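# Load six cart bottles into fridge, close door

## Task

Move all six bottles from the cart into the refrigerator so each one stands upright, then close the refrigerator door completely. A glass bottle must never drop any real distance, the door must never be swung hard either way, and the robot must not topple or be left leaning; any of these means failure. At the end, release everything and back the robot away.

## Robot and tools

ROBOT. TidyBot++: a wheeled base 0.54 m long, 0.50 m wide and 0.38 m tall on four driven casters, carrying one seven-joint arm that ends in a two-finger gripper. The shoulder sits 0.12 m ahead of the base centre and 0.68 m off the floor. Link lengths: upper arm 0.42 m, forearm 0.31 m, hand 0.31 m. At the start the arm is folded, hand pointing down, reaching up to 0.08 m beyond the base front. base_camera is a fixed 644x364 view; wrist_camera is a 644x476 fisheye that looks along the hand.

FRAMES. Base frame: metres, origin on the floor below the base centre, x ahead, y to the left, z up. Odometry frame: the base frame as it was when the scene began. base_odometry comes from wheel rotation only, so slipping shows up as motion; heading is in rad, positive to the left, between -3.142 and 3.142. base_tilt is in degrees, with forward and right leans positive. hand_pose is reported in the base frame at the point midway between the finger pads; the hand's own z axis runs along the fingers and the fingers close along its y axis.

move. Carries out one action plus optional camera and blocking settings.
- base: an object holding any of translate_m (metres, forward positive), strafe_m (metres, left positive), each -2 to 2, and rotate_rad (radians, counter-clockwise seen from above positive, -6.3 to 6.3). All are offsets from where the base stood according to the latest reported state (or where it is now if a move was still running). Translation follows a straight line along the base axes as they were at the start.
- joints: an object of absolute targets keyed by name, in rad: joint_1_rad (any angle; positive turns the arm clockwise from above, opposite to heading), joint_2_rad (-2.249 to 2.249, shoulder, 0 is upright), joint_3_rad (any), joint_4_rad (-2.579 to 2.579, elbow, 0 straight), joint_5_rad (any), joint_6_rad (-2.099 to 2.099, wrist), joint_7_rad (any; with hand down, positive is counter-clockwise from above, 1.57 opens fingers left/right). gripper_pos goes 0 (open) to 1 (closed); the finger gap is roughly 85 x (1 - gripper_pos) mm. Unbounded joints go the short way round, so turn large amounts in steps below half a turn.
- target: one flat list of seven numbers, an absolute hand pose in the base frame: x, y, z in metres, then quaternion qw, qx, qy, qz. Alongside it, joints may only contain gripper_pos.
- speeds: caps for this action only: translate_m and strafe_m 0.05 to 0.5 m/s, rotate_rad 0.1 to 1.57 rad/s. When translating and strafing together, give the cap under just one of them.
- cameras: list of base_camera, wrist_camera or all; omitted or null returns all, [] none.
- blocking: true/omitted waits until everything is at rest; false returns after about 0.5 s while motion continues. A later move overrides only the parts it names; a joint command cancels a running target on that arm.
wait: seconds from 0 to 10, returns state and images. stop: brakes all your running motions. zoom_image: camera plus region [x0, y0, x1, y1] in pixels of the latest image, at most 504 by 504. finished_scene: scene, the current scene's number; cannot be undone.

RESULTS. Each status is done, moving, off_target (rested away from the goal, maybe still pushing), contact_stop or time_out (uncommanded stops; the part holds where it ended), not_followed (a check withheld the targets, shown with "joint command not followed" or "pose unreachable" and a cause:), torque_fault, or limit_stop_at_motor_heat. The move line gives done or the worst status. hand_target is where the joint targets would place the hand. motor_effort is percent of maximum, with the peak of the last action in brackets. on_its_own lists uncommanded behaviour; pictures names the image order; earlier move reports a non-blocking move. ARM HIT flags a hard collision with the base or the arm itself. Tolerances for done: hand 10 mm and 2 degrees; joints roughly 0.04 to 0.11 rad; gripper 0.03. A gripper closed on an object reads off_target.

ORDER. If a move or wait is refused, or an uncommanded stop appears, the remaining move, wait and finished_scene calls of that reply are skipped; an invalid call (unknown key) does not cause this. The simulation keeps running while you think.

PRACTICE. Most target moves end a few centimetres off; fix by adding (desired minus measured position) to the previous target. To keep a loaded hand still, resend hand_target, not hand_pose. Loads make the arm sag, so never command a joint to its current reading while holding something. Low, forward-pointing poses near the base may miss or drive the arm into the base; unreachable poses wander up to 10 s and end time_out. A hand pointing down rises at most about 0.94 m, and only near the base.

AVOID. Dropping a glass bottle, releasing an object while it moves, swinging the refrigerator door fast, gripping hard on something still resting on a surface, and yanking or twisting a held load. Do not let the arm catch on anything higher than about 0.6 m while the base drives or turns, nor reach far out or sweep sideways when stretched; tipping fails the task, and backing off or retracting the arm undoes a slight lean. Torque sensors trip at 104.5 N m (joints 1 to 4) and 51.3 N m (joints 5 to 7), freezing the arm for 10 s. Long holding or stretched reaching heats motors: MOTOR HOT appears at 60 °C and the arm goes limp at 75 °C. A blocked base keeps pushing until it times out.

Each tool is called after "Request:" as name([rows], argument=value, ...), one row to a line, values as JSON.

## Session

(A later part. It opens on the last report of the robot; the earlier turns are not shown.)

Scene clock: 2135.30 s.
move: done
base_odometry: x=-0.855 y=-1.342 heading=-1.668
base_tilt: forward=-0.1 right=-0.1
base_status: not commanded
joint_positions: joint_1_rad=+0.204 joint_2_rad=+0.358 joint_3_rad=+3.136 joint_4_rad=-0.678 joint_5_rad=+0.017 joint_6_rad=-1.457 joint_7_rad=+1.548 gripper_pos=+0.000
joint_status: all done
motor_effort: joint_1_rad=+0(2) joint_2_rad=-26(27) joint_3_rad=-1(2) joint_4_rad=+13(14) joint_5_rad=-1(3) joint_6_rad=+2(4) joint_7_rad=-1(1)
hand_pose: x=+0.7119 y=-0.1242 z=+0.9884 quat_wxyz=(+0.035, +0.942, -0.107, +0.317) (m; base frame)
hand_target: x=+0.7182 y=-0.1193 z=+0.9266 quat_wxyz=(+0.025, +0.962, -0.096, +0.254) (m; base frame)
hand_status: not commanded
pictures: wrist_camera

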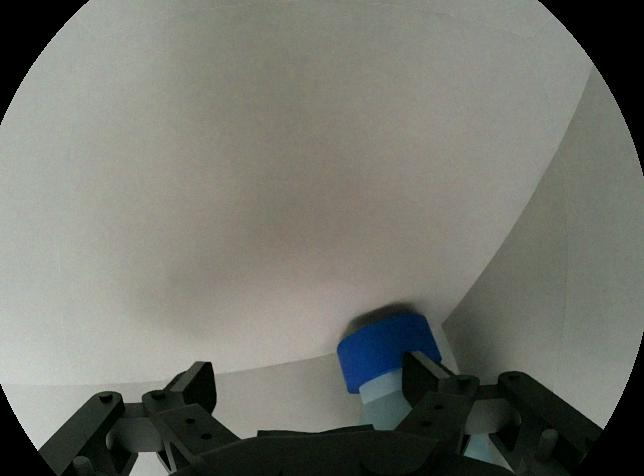

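Request:
move(joints={"joint_1_rad": 0.20, "joint_2_rad": 0.38, "joint_4_rad": -0.60}, cameras=[])

Request:
move(joints={"joint_1_rad": 0.285, "gripper_pos": 0.2}, cameras=["wrist_camera"])

Request:
zoom_image(camera="wrist_camera", region=[230, 240, 450, 440])

Scene clock: 2185.27 s.
move: done
base_odometry: x=-0.855 y=-1.342 heading=-1.668
base_tilt: forward=-0.1 right=-0.1
base_status: not commanded
joint_positions: joint_1_rad=+0.204 joint_2_rad=+0.358 joint_3_rad=+3.136 joint_4_rad=-0.615 joint_5_rad=+0.017 joint_6_rad=-1.463 joint_7_rad=+1.548 gripper_pos=+0.000
joint_status: all done
motor_effort: joint_1_rad=-1(1) joint_2_rad=-29(31) joint_3_rad=-1(1) joint_4_rad=+16(17) joint_5_rad=-1(1) joint_6_rad=+5(7) joint_7_rad=+0(1)
hand_pose: x=+0.7150 y=-0.1249 z=+1.0162 quat_wxyz=(+0.038, +0.932, -0.106, +0.344) (m; base frame)
hand_target: x=+0.7193 y=-0.1196 z=+1.0050 quat_wxyz=(+0.032, +0.939, -0.094, +0.330) (m; base frame)
hand_status: not commanded
pictures: none
No camera images: "cameras" was empty.

Scene clock: 2186.37 s.
move: done
base_odometry: x=-0.855 y=-1.342 heading=-1.668
base_tilt: forward=-0.1 right=-0.1
base_status: not commanded
joint_positions: joint_1_rad=+0.276 joint_2_rad=+0.358 joint_3_rad=+3.136 joint_4_rad=-0.614 joint_5_rad=+0.016 joint_6_rad=-1.463 joint_7_rad=+1.548 gripper_pos=+0.200
joint_status: all done
motor_effort: joint_1_rad=+1(2) joint_2_rad=-28(29) joint_3_rad=+0(2) joint_4_rad=+15(16) joint_5_rad=+0(2) joint_6_rad=+7(7) joint_7_rad=+0(1)
hand_pose: x=+0.7047 y=-0.1667 z=+1.0162 quat_wxyz=(+0.049, +0.928, -0.139, +0.342) (m; base frame)
hand_target: x=+0.7069 y=-0.1701 z=+1.0050 quat_wxyz=(+0.046, +0.934, -0.134, +0.329) (m; base frame)
hand_status: not commanded
pictures: wrist_camera

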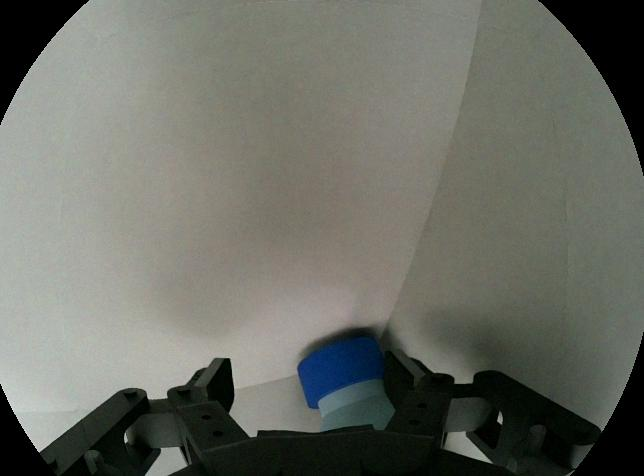

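Scaled by 2.291.

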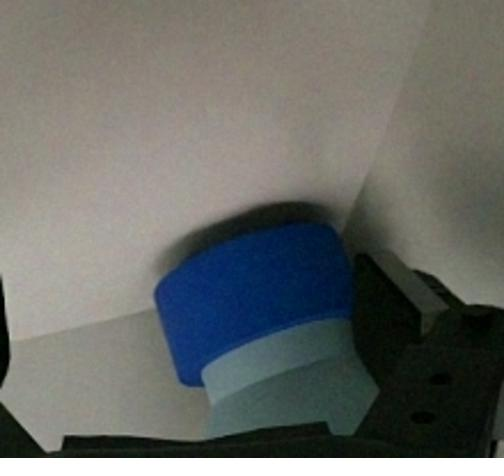

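Request:
move(joints={"gripper_pos": 0.05}, cameras=["wrist_camera"])

Request:
move(joints={"joint_1_rad": 0.285, "joint_2_rad": 0.40, "joint_4_rad": -0.66}, cameras=[])

Request:
move(joints={"joint_1_rad": 0.285, "joint_2_rad": 0.41, "joint_4_rad": -0.69}, cameras=["wrist_camera"])

Request:
zoom_image(camera="wrist_camera", region=[230, 240, 450, 440])

Scene clock: 2243.23 s.
move: done
base_odometry: x=-0.855 y=-1.342 heading=-1.668
base_tilt: forward=-0.1 right=-0.1
base_status: not commanded
joint_positions: joint_1_rad=+0.269 joint_2_rad=+0.358 joint_3_rad=+3.135 joint_4_rad=-0.614 joint_5_rad=+0.014 joint_6_rad=-1.463 joint_7_rad=+1.548 gripper_pos=+0.051
joint_status: all done
motor_effort: joint_1_rad=+4(5) joint_2_rad=-29(31) joint_3_rad=+2(3) joint_4_rad=+16(17) joint_5_rad=+3(4) joint_6_rad=+7(8) joint_7_rad=+0(0)
hand_pose: x=+0.7061 y=-0.1618 z=+1.0162 quat_wxyz=(+0.047, +0.928, -0.136, +0.343) (m; base frame)
hand_target: x=+0.7069 y=-0.1701 z=+1.0050 quat_wxyz=(+0.046, +0.934, -0.134, +0.329) (m; base frame)
hand_status: not commanded
pictures: wrist_camera

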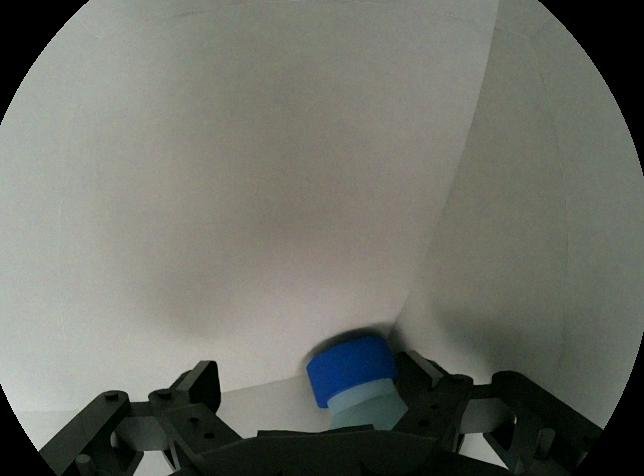

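Scene clock: 2244.00 s.
move: done
base_odometry: x=-0.855 y=-1.342 heading=-1.668
base_tilt: forward=-0.1 right=-0.1
base_status: not commanded
joint_positions: joint_1_rad=+0.269 joint_2_rad=+0.358 joint_3_rad=+3.135 joint_4_rad=-0.630 joint_5_rad=+0.014 joint_6_rad=-1.463 joint_7_rad=+1.548 gripper_pos=+0.050
joint_status: all done
motor_effort: joint_1_rad=+3(4) joint_2_rad=-28(30) joint_3_rad=+2(3) joint_4_rad=+15(17) joint_5_rad=+2(3) joint_6_rad=+6(8) joint_7_rad=+0(0)
hand_pose: x=+0.7051 y=-0.1615 z=+1.0090 quat_wxyz=(+0.046, +0.931, -0.136, +0.335) (m; base frame)
hand_target: x=+0.7078 y=-0.1703 z=+0.9655 quat_wxyz=(+0.041, +0.946, -0.136, +0.291) (m; base frame)
hand_status: not commanded
pictures: none
No camera images: "cameras" was empty.

Scene clock: 2244.67 s.
move: done
base_odometry: x=-0.855 y=-1.342 heading=-1.668
base_tilt: forward=-0.1 right=-0.1
base_status: not commanded
joint_positions: joint_1_rad=+0.269 joint_2_rad=+0.360 joint_3_rad=+3.134 joint_4_rad=-0.658 joint_5_rad=+0.014 joint_6_rad=-1.463 joint_7_rad=+1.548 gripper_pos=+0.050
joint_status: all done
motor_effort: joint_1_rad=+3(4) joint_2_rad=-27(28) joint_3_rad=+1(2) joint_4_rad=+15(16) joint_5_rad=+2(3) joint_6_rad=+5(7) joint_7_rad=+0(1)
hand_pose: x=+0.7038 y=-0.1611 z=+0.9947 quat_wxyz=(+0.045, +0.936, -0.136, +0.321) (m; base frame)
hand_target: x=+0.7072 y=-0.1702 z=+0.9460 quat_wxyz=(+0.038, +0.952, -0.136, +0.272) (m; base frame)
hand_status: not commanded
pictures: wrist_camera

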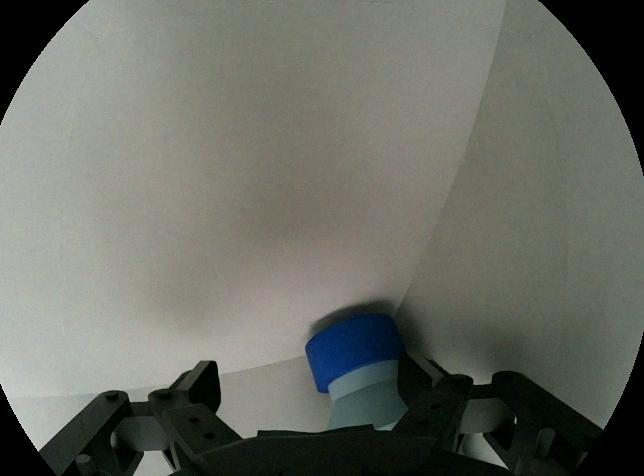

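Scaled by 2.291.

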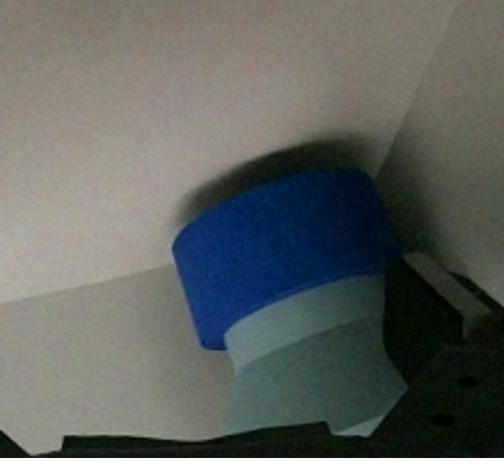

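Request:
move(joints={"joint_1_rad": 0.25, "joint_2_rad": 0.42, "joint_4_rad": -0.71}, cameras=[])

Request:
move(joints={"joint_1_rad": 0.215, "joint_2_rad": 0.43, "joint_4_rad": -0.73}, cameras=["wrist_camera"])

Request:
zoom_image(camera="wrist_camera", region=[260, 240, 480, 440])

Scene clock: 2256.23 s.
move: done
base_odometry: x=-0.855 y=-1.342 heading=-1.668
base_tilt: forward=-0.1 right=-0.1
base_status: not commanded
joint_positions: joint_1_rad=+0.266 joint_2_rad=+0.361 joint_3_rad=+3.137 joint_4_rad=-0.664 joint_5_rad=+0.014 joint_6_rad=-1.462 joint_7_rad=+1.548 gripper_pos=+0.050
joint_status: all done
motor_effort: joint_1_rad=-1(3) joint_2_rad=-25(28) joint_3_rad=-1(2) joint_4_rad=+12(15) joint_5_rad=-2(2) joint_6_rad=+2(7) joint_7_rad=-1(1)
hand_pose: x=+0.7041 y=-0.1601 z=+0.9920 quat_wxyz=(+0.044, +0.937, -0.136, +0.319) (m; base frame)
hand_target: x=+0.7128 y=-0.1495 z=+0.9310 quat_wxyz=(+0.032, +0.958, -0.120, +0.258) (m; base frame)
hand_status: not commanded
pictures: none
No camera images: "cameras" was empty.

Scene clock: 2257.00 s.
move: off_target
base_odometry: x=-0.855 y=-1.342 heading=-1.668
base_tilt: forward=-0.1 right=-0.1
base_status: not commanded
joint_positions: joint_1_rad=+0.223 joint_2_rad=+0.361 joint_3_rad=+3.137 joint_4_rad=-0.669 joint_5_rad=+0.014 joint_6_rad=-1.462 joint_7_rad=+1.548 gripper_pos=+0.050
joint_status: joint_4_rad off_target (ended at -0.669, target -0.730); the others done
motor_effort: joint_1_rad=+0(2) joint_2_rad=-23(25) joint_3_rad=-1(2) joint_4_rad=+10(13) joint_5_rad=-2(3) joint_6_rad=+0(2) joint_7_rad=-1(1)
hand_pose: x=+0.7100 y=-0.1351 z=+0.9898 quat_wxyz=(+0.037, +0.940, -0.116, +0.317) (m; base frame)
hand_target: x=+0.7173 y=-0.1285 z=+0.9161 quat_wxyz=(+0.026, +0.964, -0.104, +0.244) (m; base frame)
hand_status: not commanded
pictures: wrist_camera

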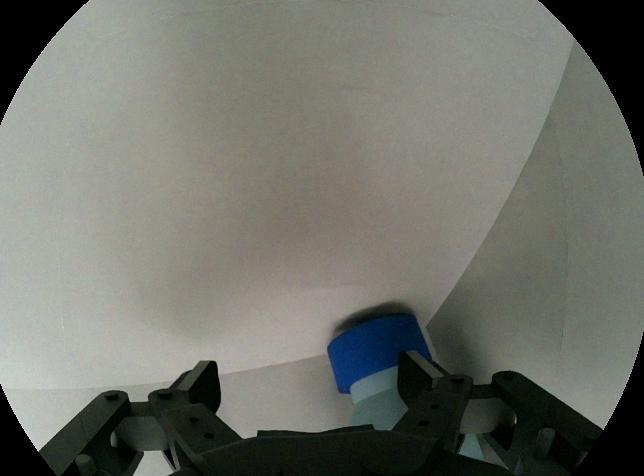

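Scaled by 2.291.

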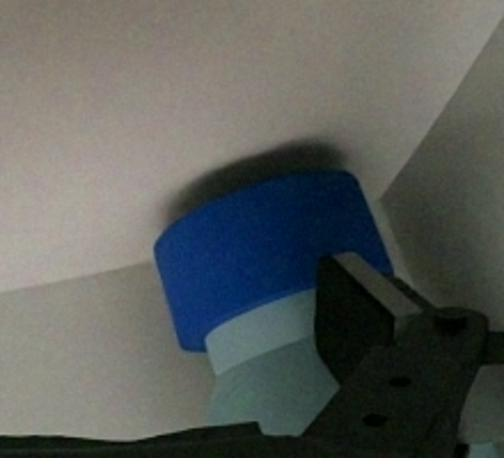

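Request:
move(joints={"joint_1_rad": 0.205, "joint_2_rad": 0.38, "joint_4_rad": -0.56}, cameras=["wrist_camera"])

Scene clock: 2276.00 s.
move: done
base_odometry: x=-0.855 y=-1.342 heading=-1.668
base_tilt: forward=-0.1 right=-0.1
base_status: not commanded
joint_positions: joint_1_rad=+0.221 joint_2_rad=+0.365 joint_3_rad=+3.137 joint_4_rad=-0.576 joint_5_rad=+0.014 joint_6_rad=-1.470 joint_7_rad=+1.548 gripper_pos=+0.050
joint_status: all done
motor_effort: joint_1_rad=+0(1) joint_2_rad=-29(32) joint_3_rad=-1(1) joint_4_rad=+16(18) joint_5_rad=-1(2) joint_6_rad=+7(7) joint_7_rad=+0(1)
hand_pose: x=+0.7158 y=-0.1348 z=+1.0283 quat_wxyz=(+0.041, +0.927, -0.113, +0.355) (m; base frame)
hand_target: x=+0.7209 y=-0.1230 z=+1.0232 quat_wxyz=(+0.035, +0.932, -0.096, +0.349) (m; base frame)
hand_status: not commanded
pictures: wrist_camera

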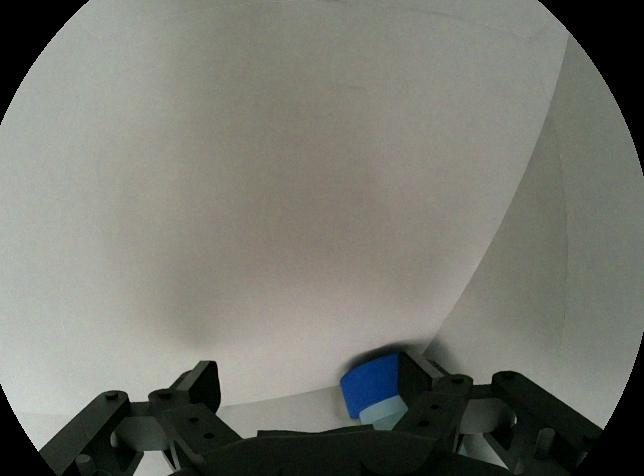

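Request:
zoom_image(camera="wrist_camera", region=[300, 280, 500, 440])

Scaled by 2.520.

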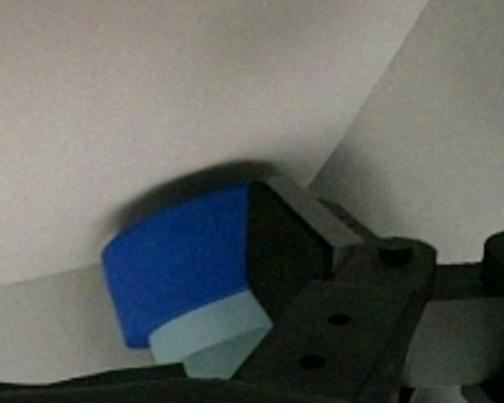

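Request:
move(joints={"joint_1_rad": 0.285}, cameras=["wrist_camera"])

Request:
zoom_image(camera="wrist_camera", region=[260, 280, 460, 440])

Scene clock: 2308.00 s.
move: done
base_odometry: x=-0.855 y=-1.342 heading=-1.668
base_tilt: forward=-0.1 right=-0.1
base_status: not commanded
joint_positions: joint_1_rad=+0.268 joint_2_rad=+0.365 joint_3_rad=+3.135 joint_4_rad=-0.576 joint_5_rad=+0.012 joint_6_rad=-1.470 joint_7_rad=+1.548 gripper_pos=+0.050
joint_status: all done
motor_effort: joint_1_rad=+1(4) joint_2_rad=-28(29) joint_3_rad=+1(3) joint_4_rad=+16(16) joint_5_rad=+1(6) joint_6_rad=+7(7) joint_7_rad=+0(1)
hand_pose: x=+0.7091 y=-0.1617 z=+1.0284 quat_wxyz=(+0.047, +0.924, -0.135, +0.354) (m; base frame)
hand_target: x=+0.7092 y=-0.1708 z=+1.0232 quat_wxyz=(+0.049, +0.927, -0.133, +0.347) (m; base frame)
hand_status: not commanded
pictures: wrist_camera

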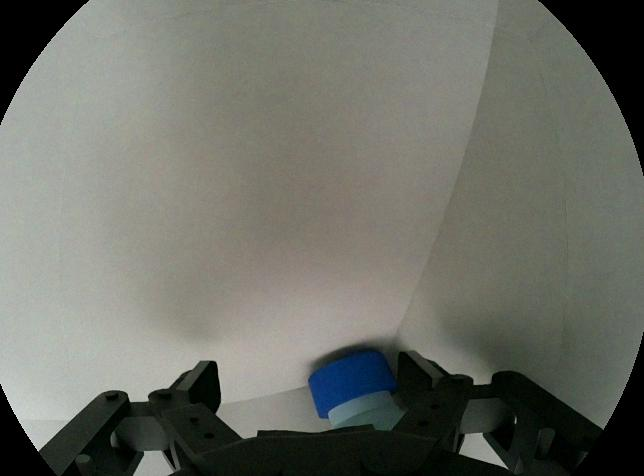

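Scaled by 2.520.

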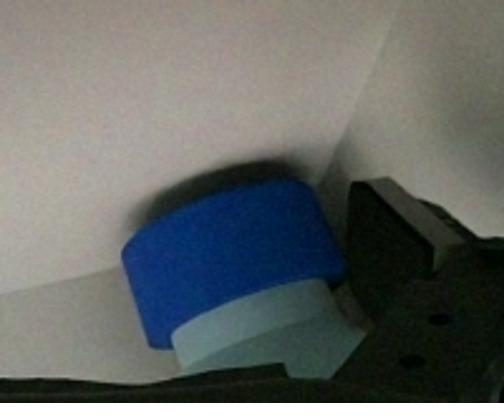

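Request:
move(joints={"joint_6_rad": -1.36}, cameras=[])

Request:
move(joints={"joint_1_rad": -0.05}, cameras=["wrist_camera"])

Scene clock: 2458.70 s.
move: done
base_odometry: x=-0.855 y=-1.342 heading=-1.668
base_tilt: forward=-0.1 right=-0.1
base_status: not commanded
joint_positions: joint_1_rad=+0.267 joint_2_rad=+0.364 joint_3_rad=+3.134 joint_4_rad=-0.575 joint_5_rad=+0.011 joint_6_rad=-1.410 joint_7_rad=+1.548 gripper_pos=+0.050
joint_status: all done
motor_effort: joint_1_rad=+3(5) joint_2_rad=-27(30) joint_3_rad=+2(3) joint_4_rad=+18(24) joint_5_rad=+2(4) joint_6_rad=+12(28) joint_7_rad=-1(4)
hand_pose: x=+0.7225 y=-0.1635 z=+1.0419 quat_wxyz=(+0.050, +0.913, -0.131, +0.383) (m; base frame)
hand_target: x=+0.7357 y=-0.1785 z=+1.0506 quat_wxyz=(+0.057, +0.904, -0.129, +0.404) (m; base frame)
hand_status: not commanded
pictures: none
No camera images: "cameras" was empty.

Scene clock: 2460.13 s.
move: done
base_odometry: x=-0.855 y=-1.342 heading=-1.668
base_tilt: forward=-0.1 right=-0.1
base_status: not commanded
joint_positions: joint_1_rad=-0.028 joint_2_rad=+0.352 joint_3_rad=+3.154 joint_4_rad=-0.575 joint_5_rad=+0.015 joint_6_rad=-1.401 joint_7_rad=+1.548 gripper_pos=+0.050
joint_status: all done
motor_effort: joint_1_rad=-2(11) joint_2_rad=-23(28) joint_3_rad=-2(7) joint_4_rad=+16(18) joint_5_rad=-3(10) joint_6_rad=+13(19) joint_7_rad=+0(2)
hand_pose: x=+0.7417 y=+0.0086 z=+1.0519 quat_wxyz=(+0.002, +0.918, -0.004, +0.396) (m; base frame)
hand_target: x=+0.7601 y=+0.0342 z=+1.0506 quat_wxyz=(-0.011, +0.912, +0.023, +0.408) (m; base frame)
hand_status: not commanded
pictures: wrist_camera

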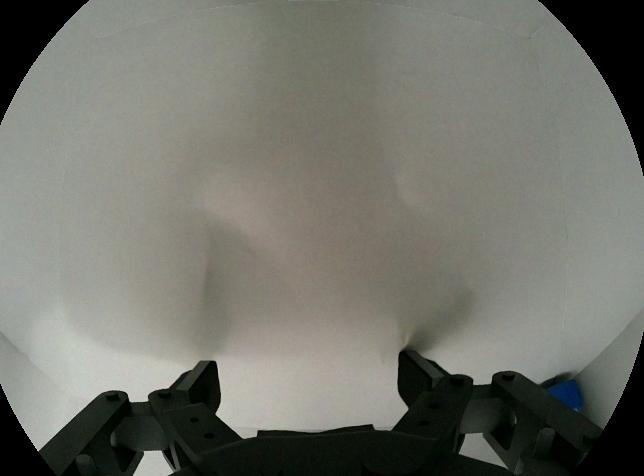

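Request:
move()

Scene clock: 2509.90 s.
base_odometry: x=-0.855 y=-1.342 heading=-1.668
base_tilt: forward=-0.1 right=-0.1
base_status: not commanded
joint_positions: joint_1_rad=-0.028 joint_2_rad=+0.352 joint_3_rad=+3.154 joint_4_rad=-0.575 joint_5_rad=+0.015 joint_6_rad=-1.401 joint_7_rad=+1.548 gripper_pos=+0.050
joint_status: all done
motor_effort: joint_1_rad=-2(11) joint_2_rad=-23(28) joint_3_rad=-2(7) joint_4_rad=+16(18) joint_5_rad=-3(10) joint_6_rad=+13(19) joint_7_rad=+1(2)
hand_pose: x=+0.7417 y=+0.0086 z=+1.0519 quat_wxyz=(+0.002, +0.918, -0.004, +0.396) (m; base frame)
hand_target: x=+0.7601 y=+0.0342 z=+1.0506 quat_wxyz=(-0.011, +0.912, +0.023, +0.408) (m; base frame)
hand_status: not commanded
pictures: base_camera, wrist_camera

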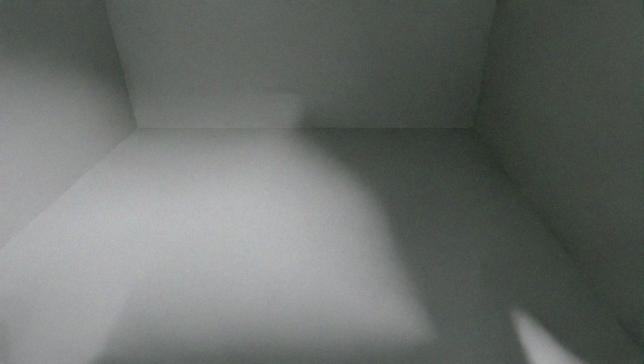

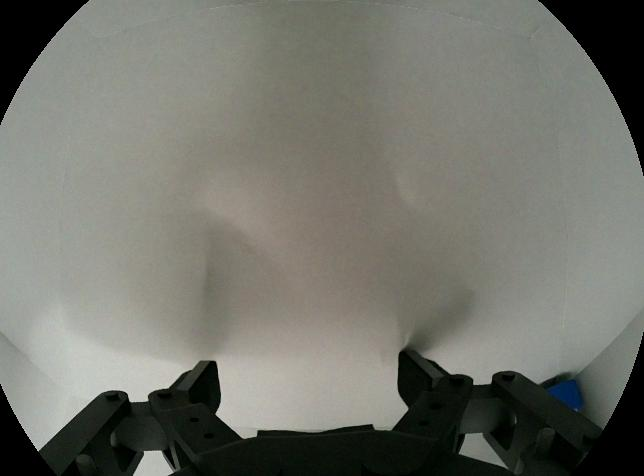

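Request:
move(joints={"joint_2_rad": 0.238, "joint_4_rad": -0.7475, "joint_6_rad": -1.2833, "joint_5_rad": 0, "joint_7_rad": 1.57, "joint_3_rad": 3.14, "gripper_pos": 0}, cameras=[])

Request:
move(joints={"joint_1_rad": 0.25})

Scene clock: 2686.30 s.
move: done
base_odometry: x=-0.855 y=-1.342 heading=-1.668
base_tilt: forward=-0.1 right=-0.1
base_status: not commanded
joint_positions: joint_1_rad=-0.036 joint_2_rad=+0.275 joint_3_rad=+3.154 joint_4_rad=-0.718 joint_5_rad=+0.015 joint_6_rad=-1.333 joint_7_rad=+1.548 gripper_pos=+0.000
joint_status: all done
motor_effort: joint_1_rad=+0(2) joint_2_rad=-26(29) joint_3_rad=-1(3) joint_4_rad=+16(18) joint_5_rad=-1(3) joint_6_rad=+7(13) joint_7_rad=+0(2)
hand_pose: x=+0.7233 y=+0.0127 z=+1.0449 quat_wxyz=(+0.000, +0.918, +0.000, +0.396) (m; base frame)
hand_target: x=+0.7179 y=+0.0321 z=+1.0643 quat_wxyz=(-0.011, +0.906, +0.023, +0.423) (m; base frame)
hand_status: not commanded
pictures: none
No camera images: "cameras" was empty.

Scene clock: 2687.67 s.
move: done
base_odometry: x=-0.855 y=-1.342 heading=-1.668
base_tilt: forward=-0.1 right=-0.1
base_status: not commanded
joint_positions: joint_1_rad=+0.241 joint_2_rad=+0.275 joint_3_rad=+3.152 joint_4_rad=-0.718 joint_5_rad=+0.015 joint_6_rad=-1.333 joint_7_rad=+1.548 gripper_pos=+0.000
joint_status: all done
motor_effort: joint_1_rad=+0(3) joint_2_rad=-27(27) joint_3_rad=-1(2) joint_4_rad=+16(16) joint_5_rad=-1(2) joint_6_rad=+7(8) joint_7_rad=+0(1)
hand_pose: x=+0.7041 y=-0.1520 z=+1.0450 quat_wxyz=(+0.054, +0.909, -0.126, +0.393) (m; base frame)
hand_target: x=+0.7006 y=-0.1463 z=+1.0643 quat_wxyz=(+0.052, +0.899, -0.113, +0.419) (m; base frame)
hand_status: not commanded
pictures: base_camera, wrist_camera

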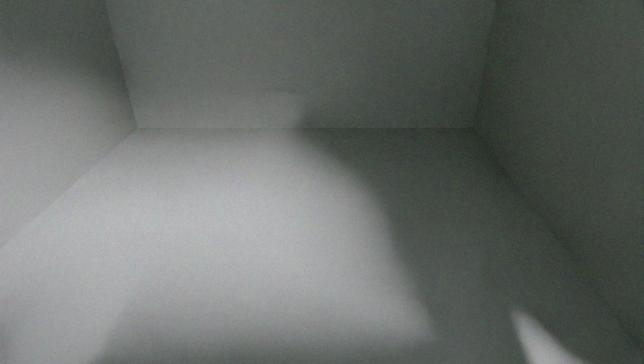

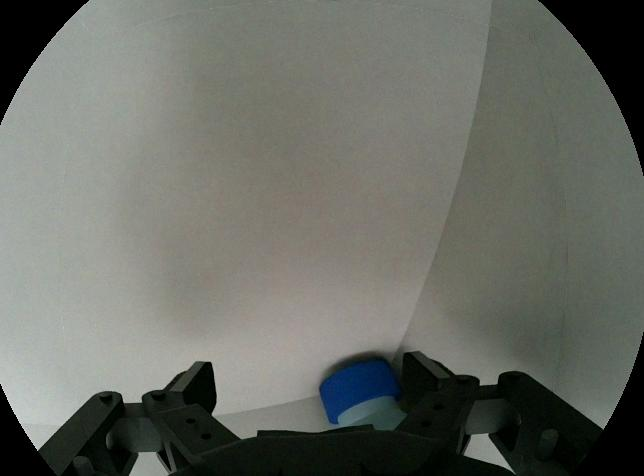

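Request:
move(joints={"joint_1_rad": 0.285, "joint_2_rad": 0.30, "joint_4_rad": -0.785, "joint_6_rad": -1.28}, cameras=["wrist_camera"])

Scene clock: 2707.83 s.
move: done
base_odometry: x=-0.855 y=-1.342 heading=-1.668
base_tilt: forward=-0.1 right=-0.1
base_status: not commanded
joint_positions: joint_1_rad=+0.260 joint_2_rad=+0.276 joint_3_rad=+3.148 joint_4_rad=-0.752 joint_5_rad=+0.014 joint_6_rad=-1.329 joint_7_rad=+1.548 gripper_pos=+0.000
joint_status: all done
motor_effort: joint_1_rad=+1(3) joint_2_rad=-26(28) joint_3_rad=+0(2) joint_4_rad=+16(17) joint_5_rad=+1(3) joint_6_rad=+7(8) joint_7_rad=+0(1)
hand_pose: x=+0.7010 y=-0.1608 z=+1.0287 quat_wxyz=(+0.054, +0.914, -0.133, +0.378) (m; base frame)
hand_target: x=+0.7151 y=-0.1724 z=+1.0085 quat_wxyz=(+0.053, +0.916, -0.131, +0.375) (m; base frame)
hand_status: not commanded
pictures: wrist_camera

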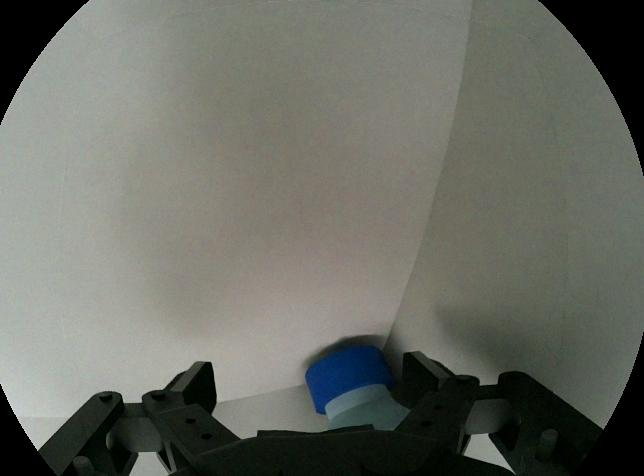

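Request:
move(joints={"joint_1_rad": 0.285, "joint_2_rad": 0.33, "joint_4_rad": -0.795, "joint_6_rad": -1.29}, cameras=["wrist_camera"])

Scene clock: 2723.00 s.
move: done
base_odometry: x=-0.855 y=-1.342 heading=-1.668
base_tilt: forward=-0.1 right=-0.1
base_status: not commanded
joint_positions: joint_1_rad=+0.260 joint_2_rad=+0.281 joint_3_rad=+3.147 joint_4_rad=-0.760 joint_5_rad=+0.014 joint_6_rad=-1.329 joint_7_rad=+1.548 gripper_pos=+0.000
joint_status: all done
motor_effort: joint_1_rad=+2(2) joint_2_rad=-26(27) joint_3_rad=+1(2) joint_4_rad=+16(16) joint_5_rad=+1(2) joint_6_rad=+6(7) joint_7_rad=+0(1)
hand_pose: x=+0.7024 y=-0.1607 z=+1.0219 quat_wxyz=(+0.053, +0.917, -0.133, +0.373) (m; base frame)
hand_target: x=+0.7211 y=-0.1742 z=+0.9827 quat_wxyz=(+0.050, +0.925, -0.133, +0.352) (m; base frame)
hand_status: not commanded
pictures: wrist_camera

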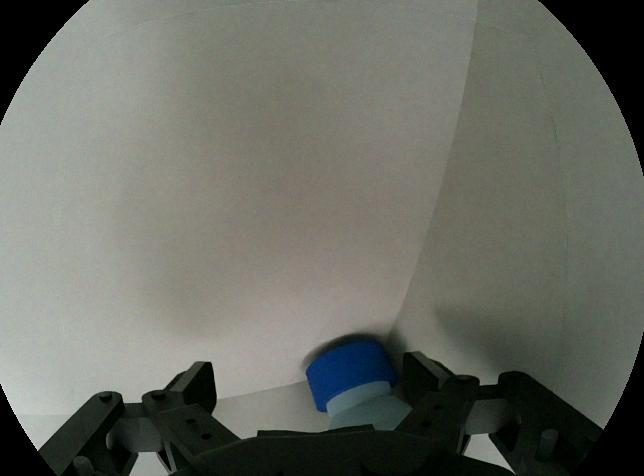

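Request:
move(joints={"joint_1_rad": 0.285, "joint_2_rad": 0.36, "joint_4_rad": -0.795, "joint_6_rad": -1.31}, cameras=["wrist_camera"])

Scene clock: 2729.90 s.
move: done
base_odometry: x=-0.855 y=-1.342 heading=-1.668
base_tilt: forward=-0.1 right=-0.1
base_status: not commanded
joint_positions: joint_1_rad=+0.260 joint_2_rad=+0.304 joint_3_rad=+3.143 joint_4_rad=-0.762 joint_5_rad=+0.014 joint_6_rad=-1.329 joint_7_rad=+1.548 gripper_pos=+0.000
joint_status: all done
motor_effort: joint_1_rad=+3(4) joint_2_rad=-26(27) joint_3_rad=+2(2) joint_4_rad=+16(16) joint_5_rad=+2(2) joint_6_rad=+6(8) joint_7_rad=+0(1)
hand_pose: x=+0.7100 y=-0.1608 z=+1.0072 quat_wxyz=(+0.051, +0.922, -0.132, +0.362) (m; base frame)
hand_target: x=+0.7249 y=-0.1753 z=+0.9599 quat_wxyz=(+0.047, +0.934, -0.134, +0.329) (m; base frame)
hand_status: not commanded
pictures: wrist_camera

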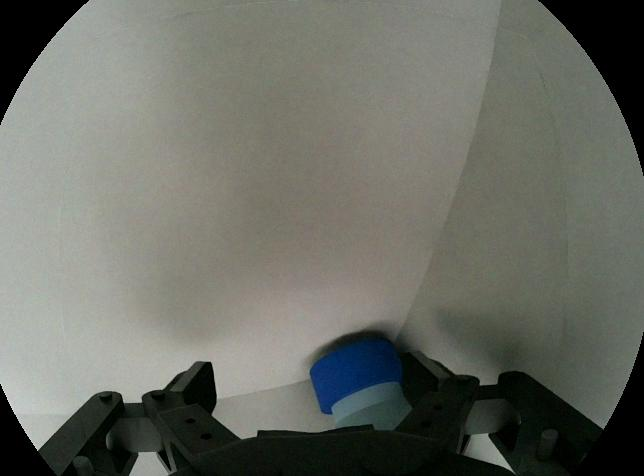

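Request:
move(joints={"joint_1_rad": 0.285, "joint_2_rad": 0.38, "joint_4_rad": -0.795, "joint_6_rad": -1.33}, cameras=["wrist_camera"])

Request:
zoom_image(camera="wrist_camera", region=[280, 310, 480, 460])

Scene clock: 2737.83 s.
move: done
base_odometry: x=-0.855 y=-1.342 heading=-1.668
base_tilt: forward=-0.1 right=-0.1
base_status: not commanded
joint_positions: joint_1_rad=+0.260 joint_2_rad=+0.319 joint_3_rad=+3.140 joint_4_rad=-0.762 joint_5_rad=+0.014 joint_6_rad=-1.329 joint_7_rad=+1.548 gripper_pos=+0.000
joint_status: all done
motor_effort: joint_1_rad=+4(5) joint_2_rad=-27(27) joint_3_rad=+2(3) joint_4_rad=+16(16) joint_5_rad=+3(3) joint_6_rad=+6(8) joint_7_rad=+0(0)
hand_pose: x=+0.7149 y=-0.1609 z=+0.9978 quat_wxyz=(+0.049, +0.924, -0.132, +0.355) (m; base frame)
hand_target: x=+0.7253 y=-0.1754 z=+0.9434 quat_wxyz=(+0.044, +0.940, -0.135, +0.310) (m; base frame)
hand_status: not commanded
pictures: wrist_camera

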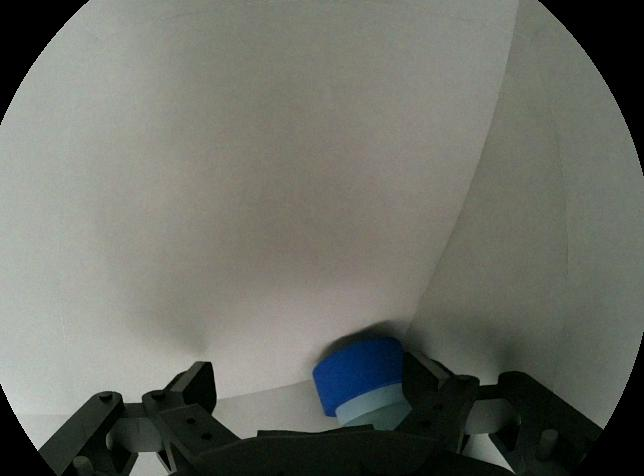

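Scaled by 2.520.

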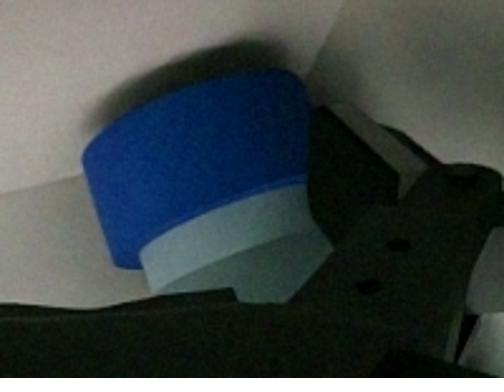

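Request:
move(joints={"joint_1_rad": 0.285, "joint_2_rad": 0.395, "joint_4_rad": -0.805, "joint_6_rad": -1.35}, cameras=["wrist_camera"])

Request:
zoom_image(camera="wrist_camera", region=[280, 310, 480, 460])

Scene clock: 2747.33 s.
move: done
base_odometry: x=-0.855 y=-1.342 heading=-1.668
base_tilt: forward=-0.1 right=-0.1
base_status: not commanded
joint_positions: joint_1_rad=+0.260 joint_2_rad=+0.331 joint_3_rad=+3.139 joint_4_rad=-0.767 joint_5_rad=+0.014 joint_6_rad=-1.330 joint_7_rad=+1.548 gripper_pos=+0.000
joint_status: all done
motor_effort: joint_1_rad=+4(5) joint_2_rad=-25(26) joint_3_rad=+3(3) joint_4_rad=+14(16) joint_5_rad=+3(3) joint_6_rad=+5(8) joint_7_rad=+0(0)
hand_pose: x=+0.7180 y=-0.1609 z=+0.9876 quat_wxyz=(+0.048, +0.928, -0.131, +0.346) (m; base frame)
hand_target: x=+0.7227 y=-0.1747 z=+0.9257 quat_wxyz=(+0.041, +0.947, -0.136, +0.289) (m; base frame)
hand_status: not commanded
pictures: wrist_camera

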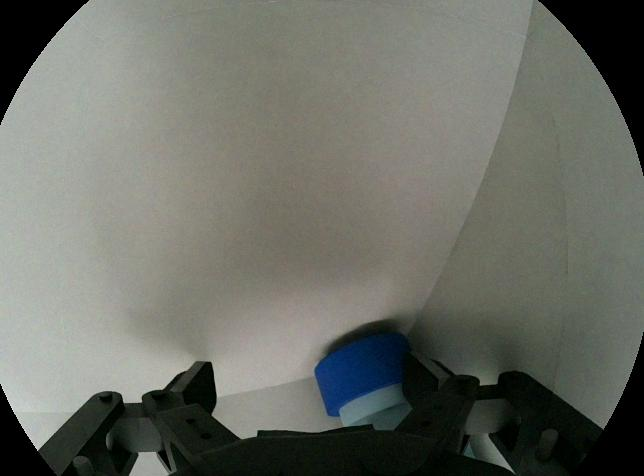

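Scaled by 2.520.

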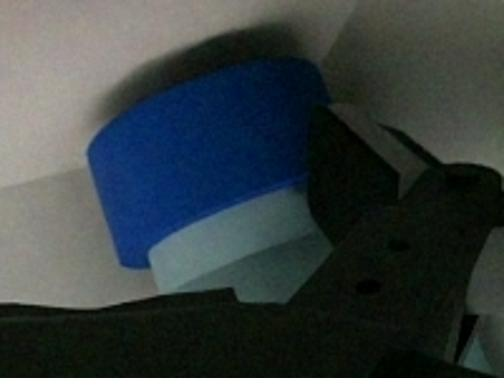

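Request:
move(joints={"gripper_pos": 0.4}, cameras=["wrist_camera"])

Request:
zoom_image(camera="wrist_camera", region=[200, 310, 480, 476])

Scene clock: 2764.43 s.
move: done
base_odometry: x=-0.855 y=-1.342 heading=-1.668
base_tilt: forward=-0.1 right=-0.1
base_status: not commanded
joint_positions: joint_1_rad=+0.281 joint_2_rad=+0.332 joint_3_rad=+3.139 joint_4_rad=-0.767 joint_5_rad=+0.014 joint_6_rad=-1.330 joint_7_rad=+1.548 gripper_pos=+0.400
joint_status: all done
motor_effort: joint_1_rad=-1(3) joint_2_rad=-20(27) joint_3_rad=-1(2) joint_4_rad=+12(15) joint_5_rad=-2(3) joint_6_rad=+5(6) joint_7_rad=+0(1)
hand_pose: x=+0.7150 y=-0.1733 z=+0.9868 quat_wxyz=(+0.051, +0.927, -0.141, +0.345) (m; base frame)
hand_target: x=+0.7227 y=-0.1747 z=+0.9257 quat_wxyz=(+0.041, +0.947, -0.136, +0.289) (m; base frame)
hand_status: not commanded
pictures: wrist_camera

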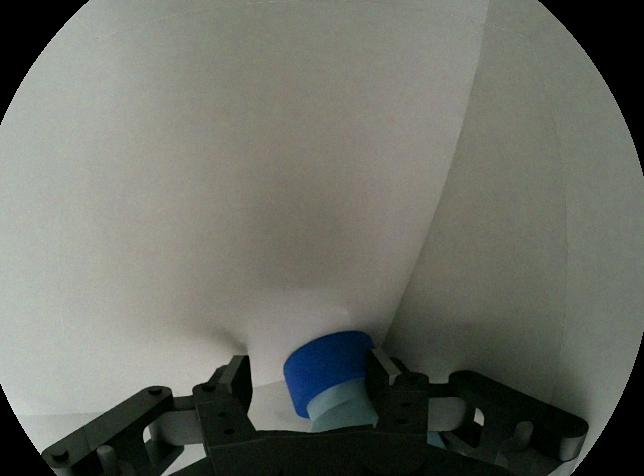

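Scaled by 1.800.

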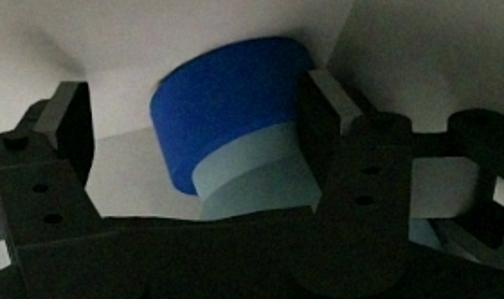

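Request:
move(joints={"gripper_pos": 0.7}, cameras=["wrist_camera"])

Request:
zoom_image(camera="wrist_camera", region=[200, 310, 480, 476])

Scene clock: 2772.00 s.
move: done
base_odometry: x=-0.855 y=-1.342 heading=-1.668
base_tilt: forward=-0.1 right=-0.1
base_status: not commanded
joint_positions: joint_1_rad=+0.284 joint_2_rad=+0.325 joint_3_rad=+3.139 joint_4_rad=-0.767 joint_5_rad=+0.014 joint_6_rad=-1.334 joint_7_rad=+1.548 gripper_pos=+0.699
joint_status: all done
motor_effort: joint_1_rad=-2(3) joint_2_rad=-14(19) joint_3_rad=-2(3) joint_4_rad=+11(12) joint_5_rad=-4(5) joint_6_rad=+9(9) joint_7_rad=+0(0)
hand_pose: x=+0.7114 y=-0.1743 z=+0.9908 quat_wxyz=(+0.052, +0.926, -0.142, +0.347) (m; base frame)
hand_target: x=+0.7227 y=-0.1747 z=+0.9257 quat_wxyz=(+0.041, +0.947, -0.136, +0.289) (m; base frame)
hand_status: not commanded
pictures: wrist_camera

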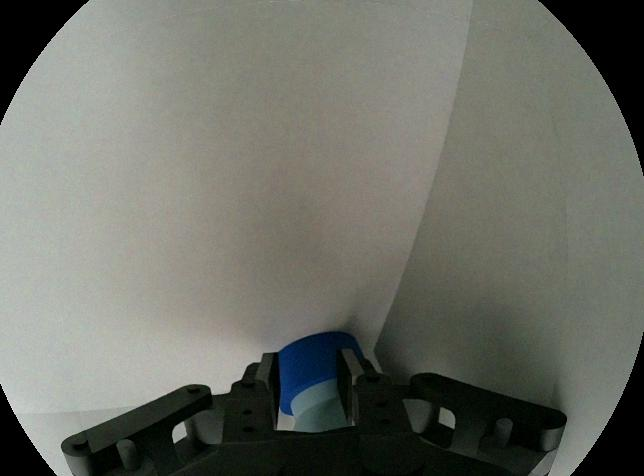

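Scaled by 1.800.

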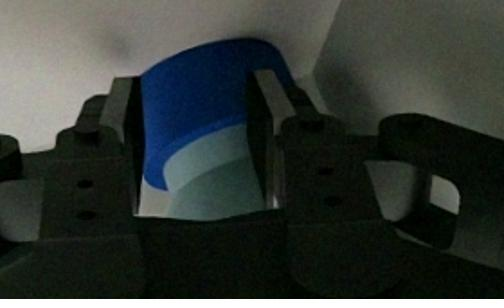

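Request:
move(joints={"gripper_pos": 0.3}, cameras=["wrist_camera"])

Request:
zoom_image(camera="wrist_camera", region=[200, 310, 480, 476])

Scene clock: 2839.10 s.
move: done
base_odometry: x=-0.855 y=-1.342 heading=-1.668
base_tilt: forward=-0.1 right=-0.1
base_status: not commanded
joint_positions: joint_1_rad=+0.276 joint_2_rad=+0.344 joint_3_rad=+3.138 joint_4_rad=-0.774 joint_5_rad=+0.014 joint_6_rad=-1.332 joint_7_rad=+1.548 gripper_pos=+0.300
joint_status: all done
motor_effort: joint_1_rad=+2(3) joint_2_rad=-28(28) joint_3_rad=+1(2) joint_4_rad=+16(16) joint_5_rad=+1(3) joint_6_rad=+6(9) joint_7_rad=+0(1)
hand_pose: x=+0.7181 y=-0.1711 z=+0.9759 quat_wxyz=(+0.049, +0.930, -0.139, +0.336) (m; base frame)
hand_target: x=+0.7227 y=-0.1747 z=+0.9257 quat_wxyz=(+0.041, +0.947, -0.136, +0.289) (m; base frame)
hand_status: not commanded
pictures: wrist_camera

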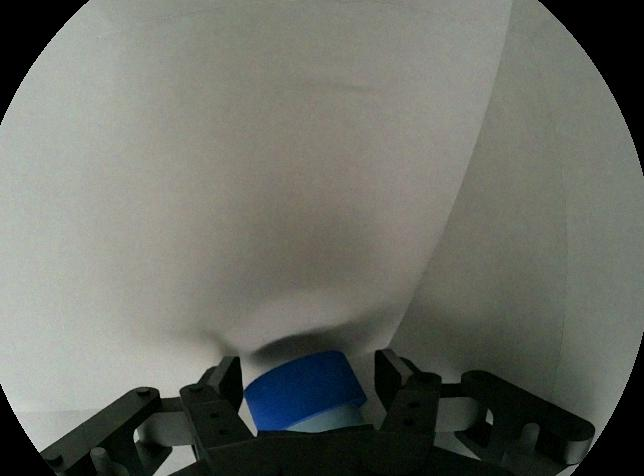

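Scaled by 1.800.

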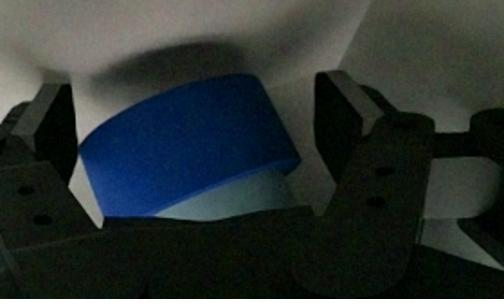

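Request:
move(joints={"gripper_pos": 0.7}, cameras=["wrist_camera"])

Request:
zoom_image(camera="wrist_camera", region=[200, 310, 480, 476])

Scene clock: 2854.50 s.
move: done
base_odometry: x=-0.855 y=-1.342 heading=-1.668
base_tilt: forward=-0.1 right=-0.1
base_status: not commanded
joint_positions: joint_1_rad=+0.280 joint_2_rad=+0.334 joint_3_rad=+3.138 joint_4_rad=-0.762 joint_5_rad=+0.014 joint_6_rad=-1.324 joint_7_rad=+1.548 gripper_pos=+0.699
joint_status: all done
motor_effort: joint_1_rad=+0(2) joint_2_rad=-20(29) joint_3_rad=-1(2) joint_4_rad=+10(16) joint_5_rad=-1(2) joint_6_rad=+0(7) joint_7_rad=+0(2)
hand_pose: x=+0.7176 y=-0.1732 z=+0.9894 quat_wxyz=(+0.051, +0.925, -0.140, +0.349) (m; base frame)
hand_target: x=+0.7227 y=-0.1747 z=+0.9257 quat_wxyz=(+0.041, +0.947, -0.136, +0.289) (m; base frame)
hand_status: not commanded
pictures: wrist_camera

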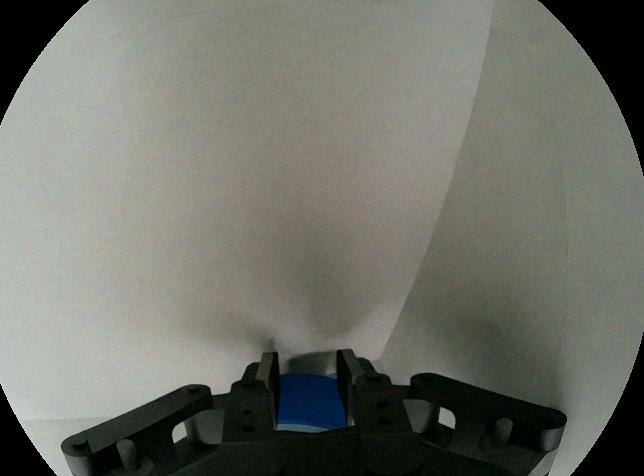

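Scaled by 1.800.

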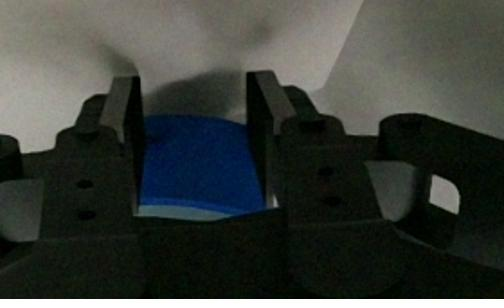

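Request:
move(joints={"gripper_pos": 0.42, "joint_2_rad": 0.41}, cameras=["wrist_camera"])

Request:
zoom_image(camera="wrist_camera", region=[200, 310, 480, 476])

Scene clock: 2890.03 s.
move: done
base_odometry: x=-0.855 y=-1.342 heading=-1.668
base_tilt: forward=-0.1 right=-0.1
base_status: not commanded
joint_positions: joint_1_rad=+0.279 joint_2_rad=+0.345 joint_3_rad=+3.138 joint_4_rad=-0.769 joint_5_rad=+0.014 joint_6_rad=-1.331 joint_7_rad=+1.548 gripper_pos=+0.420
joint_status: all done
motor_effort: joint_1_rad=+0(2) joint_2_rad=-23(27) joint_3_rad=+0(1) joint_4_rad=+15(15) joint_5_rad=-1(2) joint_6_rad=+6(8) joint_7_rad=-1(1)
hand_pose: x=+0.7187 y=-0.1733 z=+0.9774 quat_wxyz=(+0.050, +0.929, -0.141, +0.338) (m; base frame)
hand_target: x=+0.7262 y=-0.1757 z=+0.9162 quat_wxyz=(+0.040, +0.949, -0.136, +0.282) (m; base frame)
hand_status: not commanded
pictures: wrist_camera

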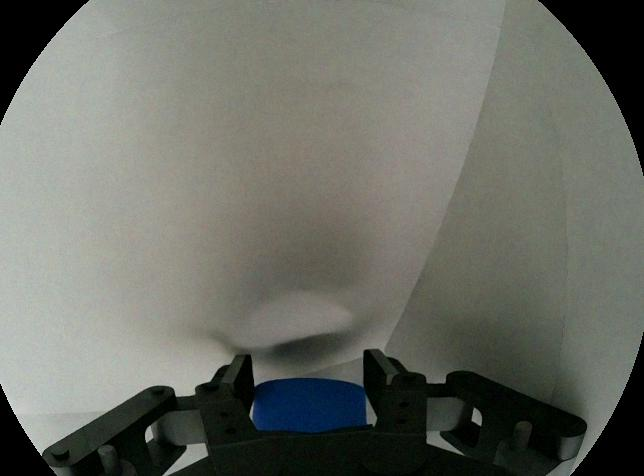

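Scaled by 1.800.

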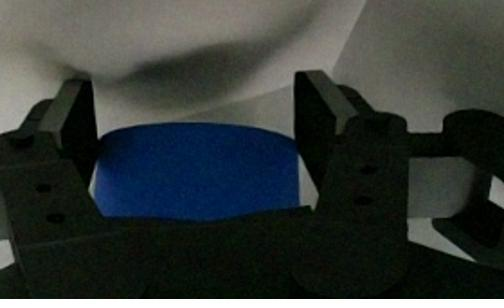

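Request:
move(joints={"gripper_pos": 0.75}, cameras=["wrist_camera"])

Request:
zoom_image(camera="wrist_camera", region=[200, 310, 480, 476])

Scene clock: 2900.17 s.
move: done
base_odometry: x=-0.855 y=-1.342 heading=-1.668
base_tilt: forward=-0.1 right=-0.1
base_status: not commanded
joint_positions: joint_1_rad=+0.281 joint_2_rad=+0.352 joint_3_rad=+3.138 joint_4_rad=-0.773 joint_5_rad=+0.014 joint_6_rad=-1.331 joint_7_rad=+1.548 gripper_pos=+0.750
joint_status: all done
motor_effort: joint_1_rad=+0(2) joint_2_rad=-25(29) joint_3_rad=-1(2) joint_4_rad=+13(18) joint_5_rad=-2(2) joint_6_rad=+5(10) joint_7_rad=+0(2)
hand_pose: x=+0.7198 y=-0.1744 z=+0.9716 quat_wxyz=(+0.049, +0.931, -0.141, +0.333) (m; base frame)
hand_target: x=+0.7262 y=-0.1757 z=+0.9162 quat_wxyz=(+0.040, +0.949, -0.136, +0.282) (m; base frame)
hand_status: not commanded
pictures: wrist_camera

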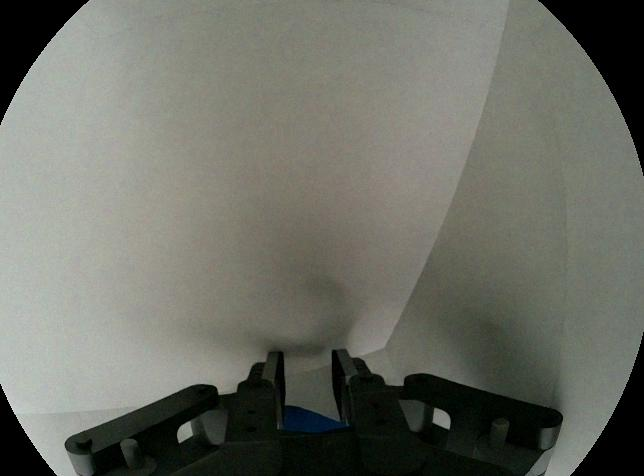

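Scaled by 1.800.

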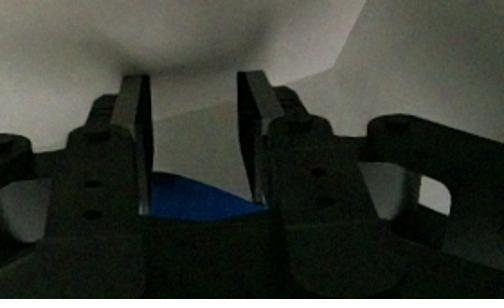

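Request:
move(joints={"gripper_pos": 0.42, "joint_2_rad": 0.34}, cameras=[])

Request:
move(joints={"joint_2_rad": 0.305}, cameras=["wrist_camera"])

Request:
zoom_image(camera="wrist_camera", region=[200, 310, 480, 476])

Scene clock: 2937.20 s.
move: done
base_odometry: x=-0.855 y=-1.342 heading=-1.668
base_tilt: forward=-0.1 right=-0.1
base_status: not commanded
joint_positions: joint_1_rad=+0.279 joint_2_rad=+0.352 joint_3_rad=+3.138 joint_4_rad=-0.783 joint_5_rad=+0.014 joint_6_rad=-1.334 joint_7_rad=+1.548 gripper_pos=+0.420
joint_status: all done
motor_effort: joint_1_rad=+2(3) joint_2_rad=-30(31) joint_3_rad=+1(1) joint_4_rad=+17(18) joint_5_rad=+1(2) joint_6_rad=+7(8) joint_7_rad=+0(1)
hand_pose: x=+0.7184 y=-0.1729 z=+0.9662 quat_wxyz=(+0.048, +0.933, -0.141, +0.327) (m; base frame)
hand_target: x=+0.7090 y=-0.1706 z=+0.9599 quat_wxyz=(+0.045, +0.939, -0.134, +0.315) (m; base frame)
hand_status: not commanded
pictures: none
No camera images: "cameras" was empty.

Scene clock: 2937.90 s.
move: done
base_odometry: x=-0.855 y=-1.342 heading=-1.668
base_tilt: forward=-0.1 right=-0.1
base_status: not commanded
joint_positions: joint_1_rad=+0.280 joint_2_rad=+0.340 joint_3_rad=+3.138 joint_4_rad=-0.783 joint_5_rad=+0.014 joint_6_rad=-1.334 joint_7_rad=+1.548 gripper_pos=+0.420
joint_status: all done
motor_effort: joint_1_rad=+0(2) joint_2_rad=-29(33) joint_3_rad=-1(1) joint_4_rad=+17(18) joint_5_rad=-1(1) joint_6_rad=+6(8) joint_7_rad=+0(0)
hand_pose: x=+0.7149 y=-0.1727 z=+0.9737 quat_wxyz=(+0.049, +0.931, -0.141, +0.332) (m; base frame)
hand_target: x=+0.6993 y=-0.1678 z=+0.9812 quat_wxyz=(+0.047, +0.933, -0.134, +0.331) (m; base frame)
hand_status: not commanded
pictures: wrist_camera

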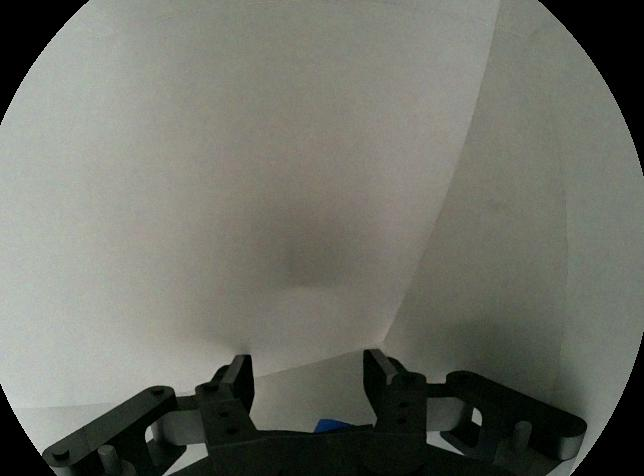

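Scaled by 1.800.

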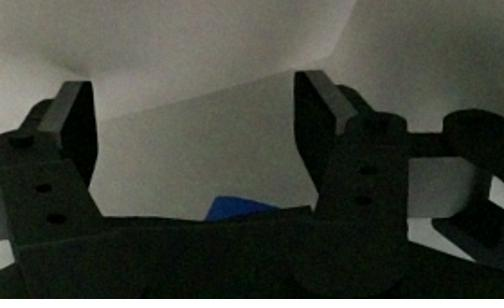

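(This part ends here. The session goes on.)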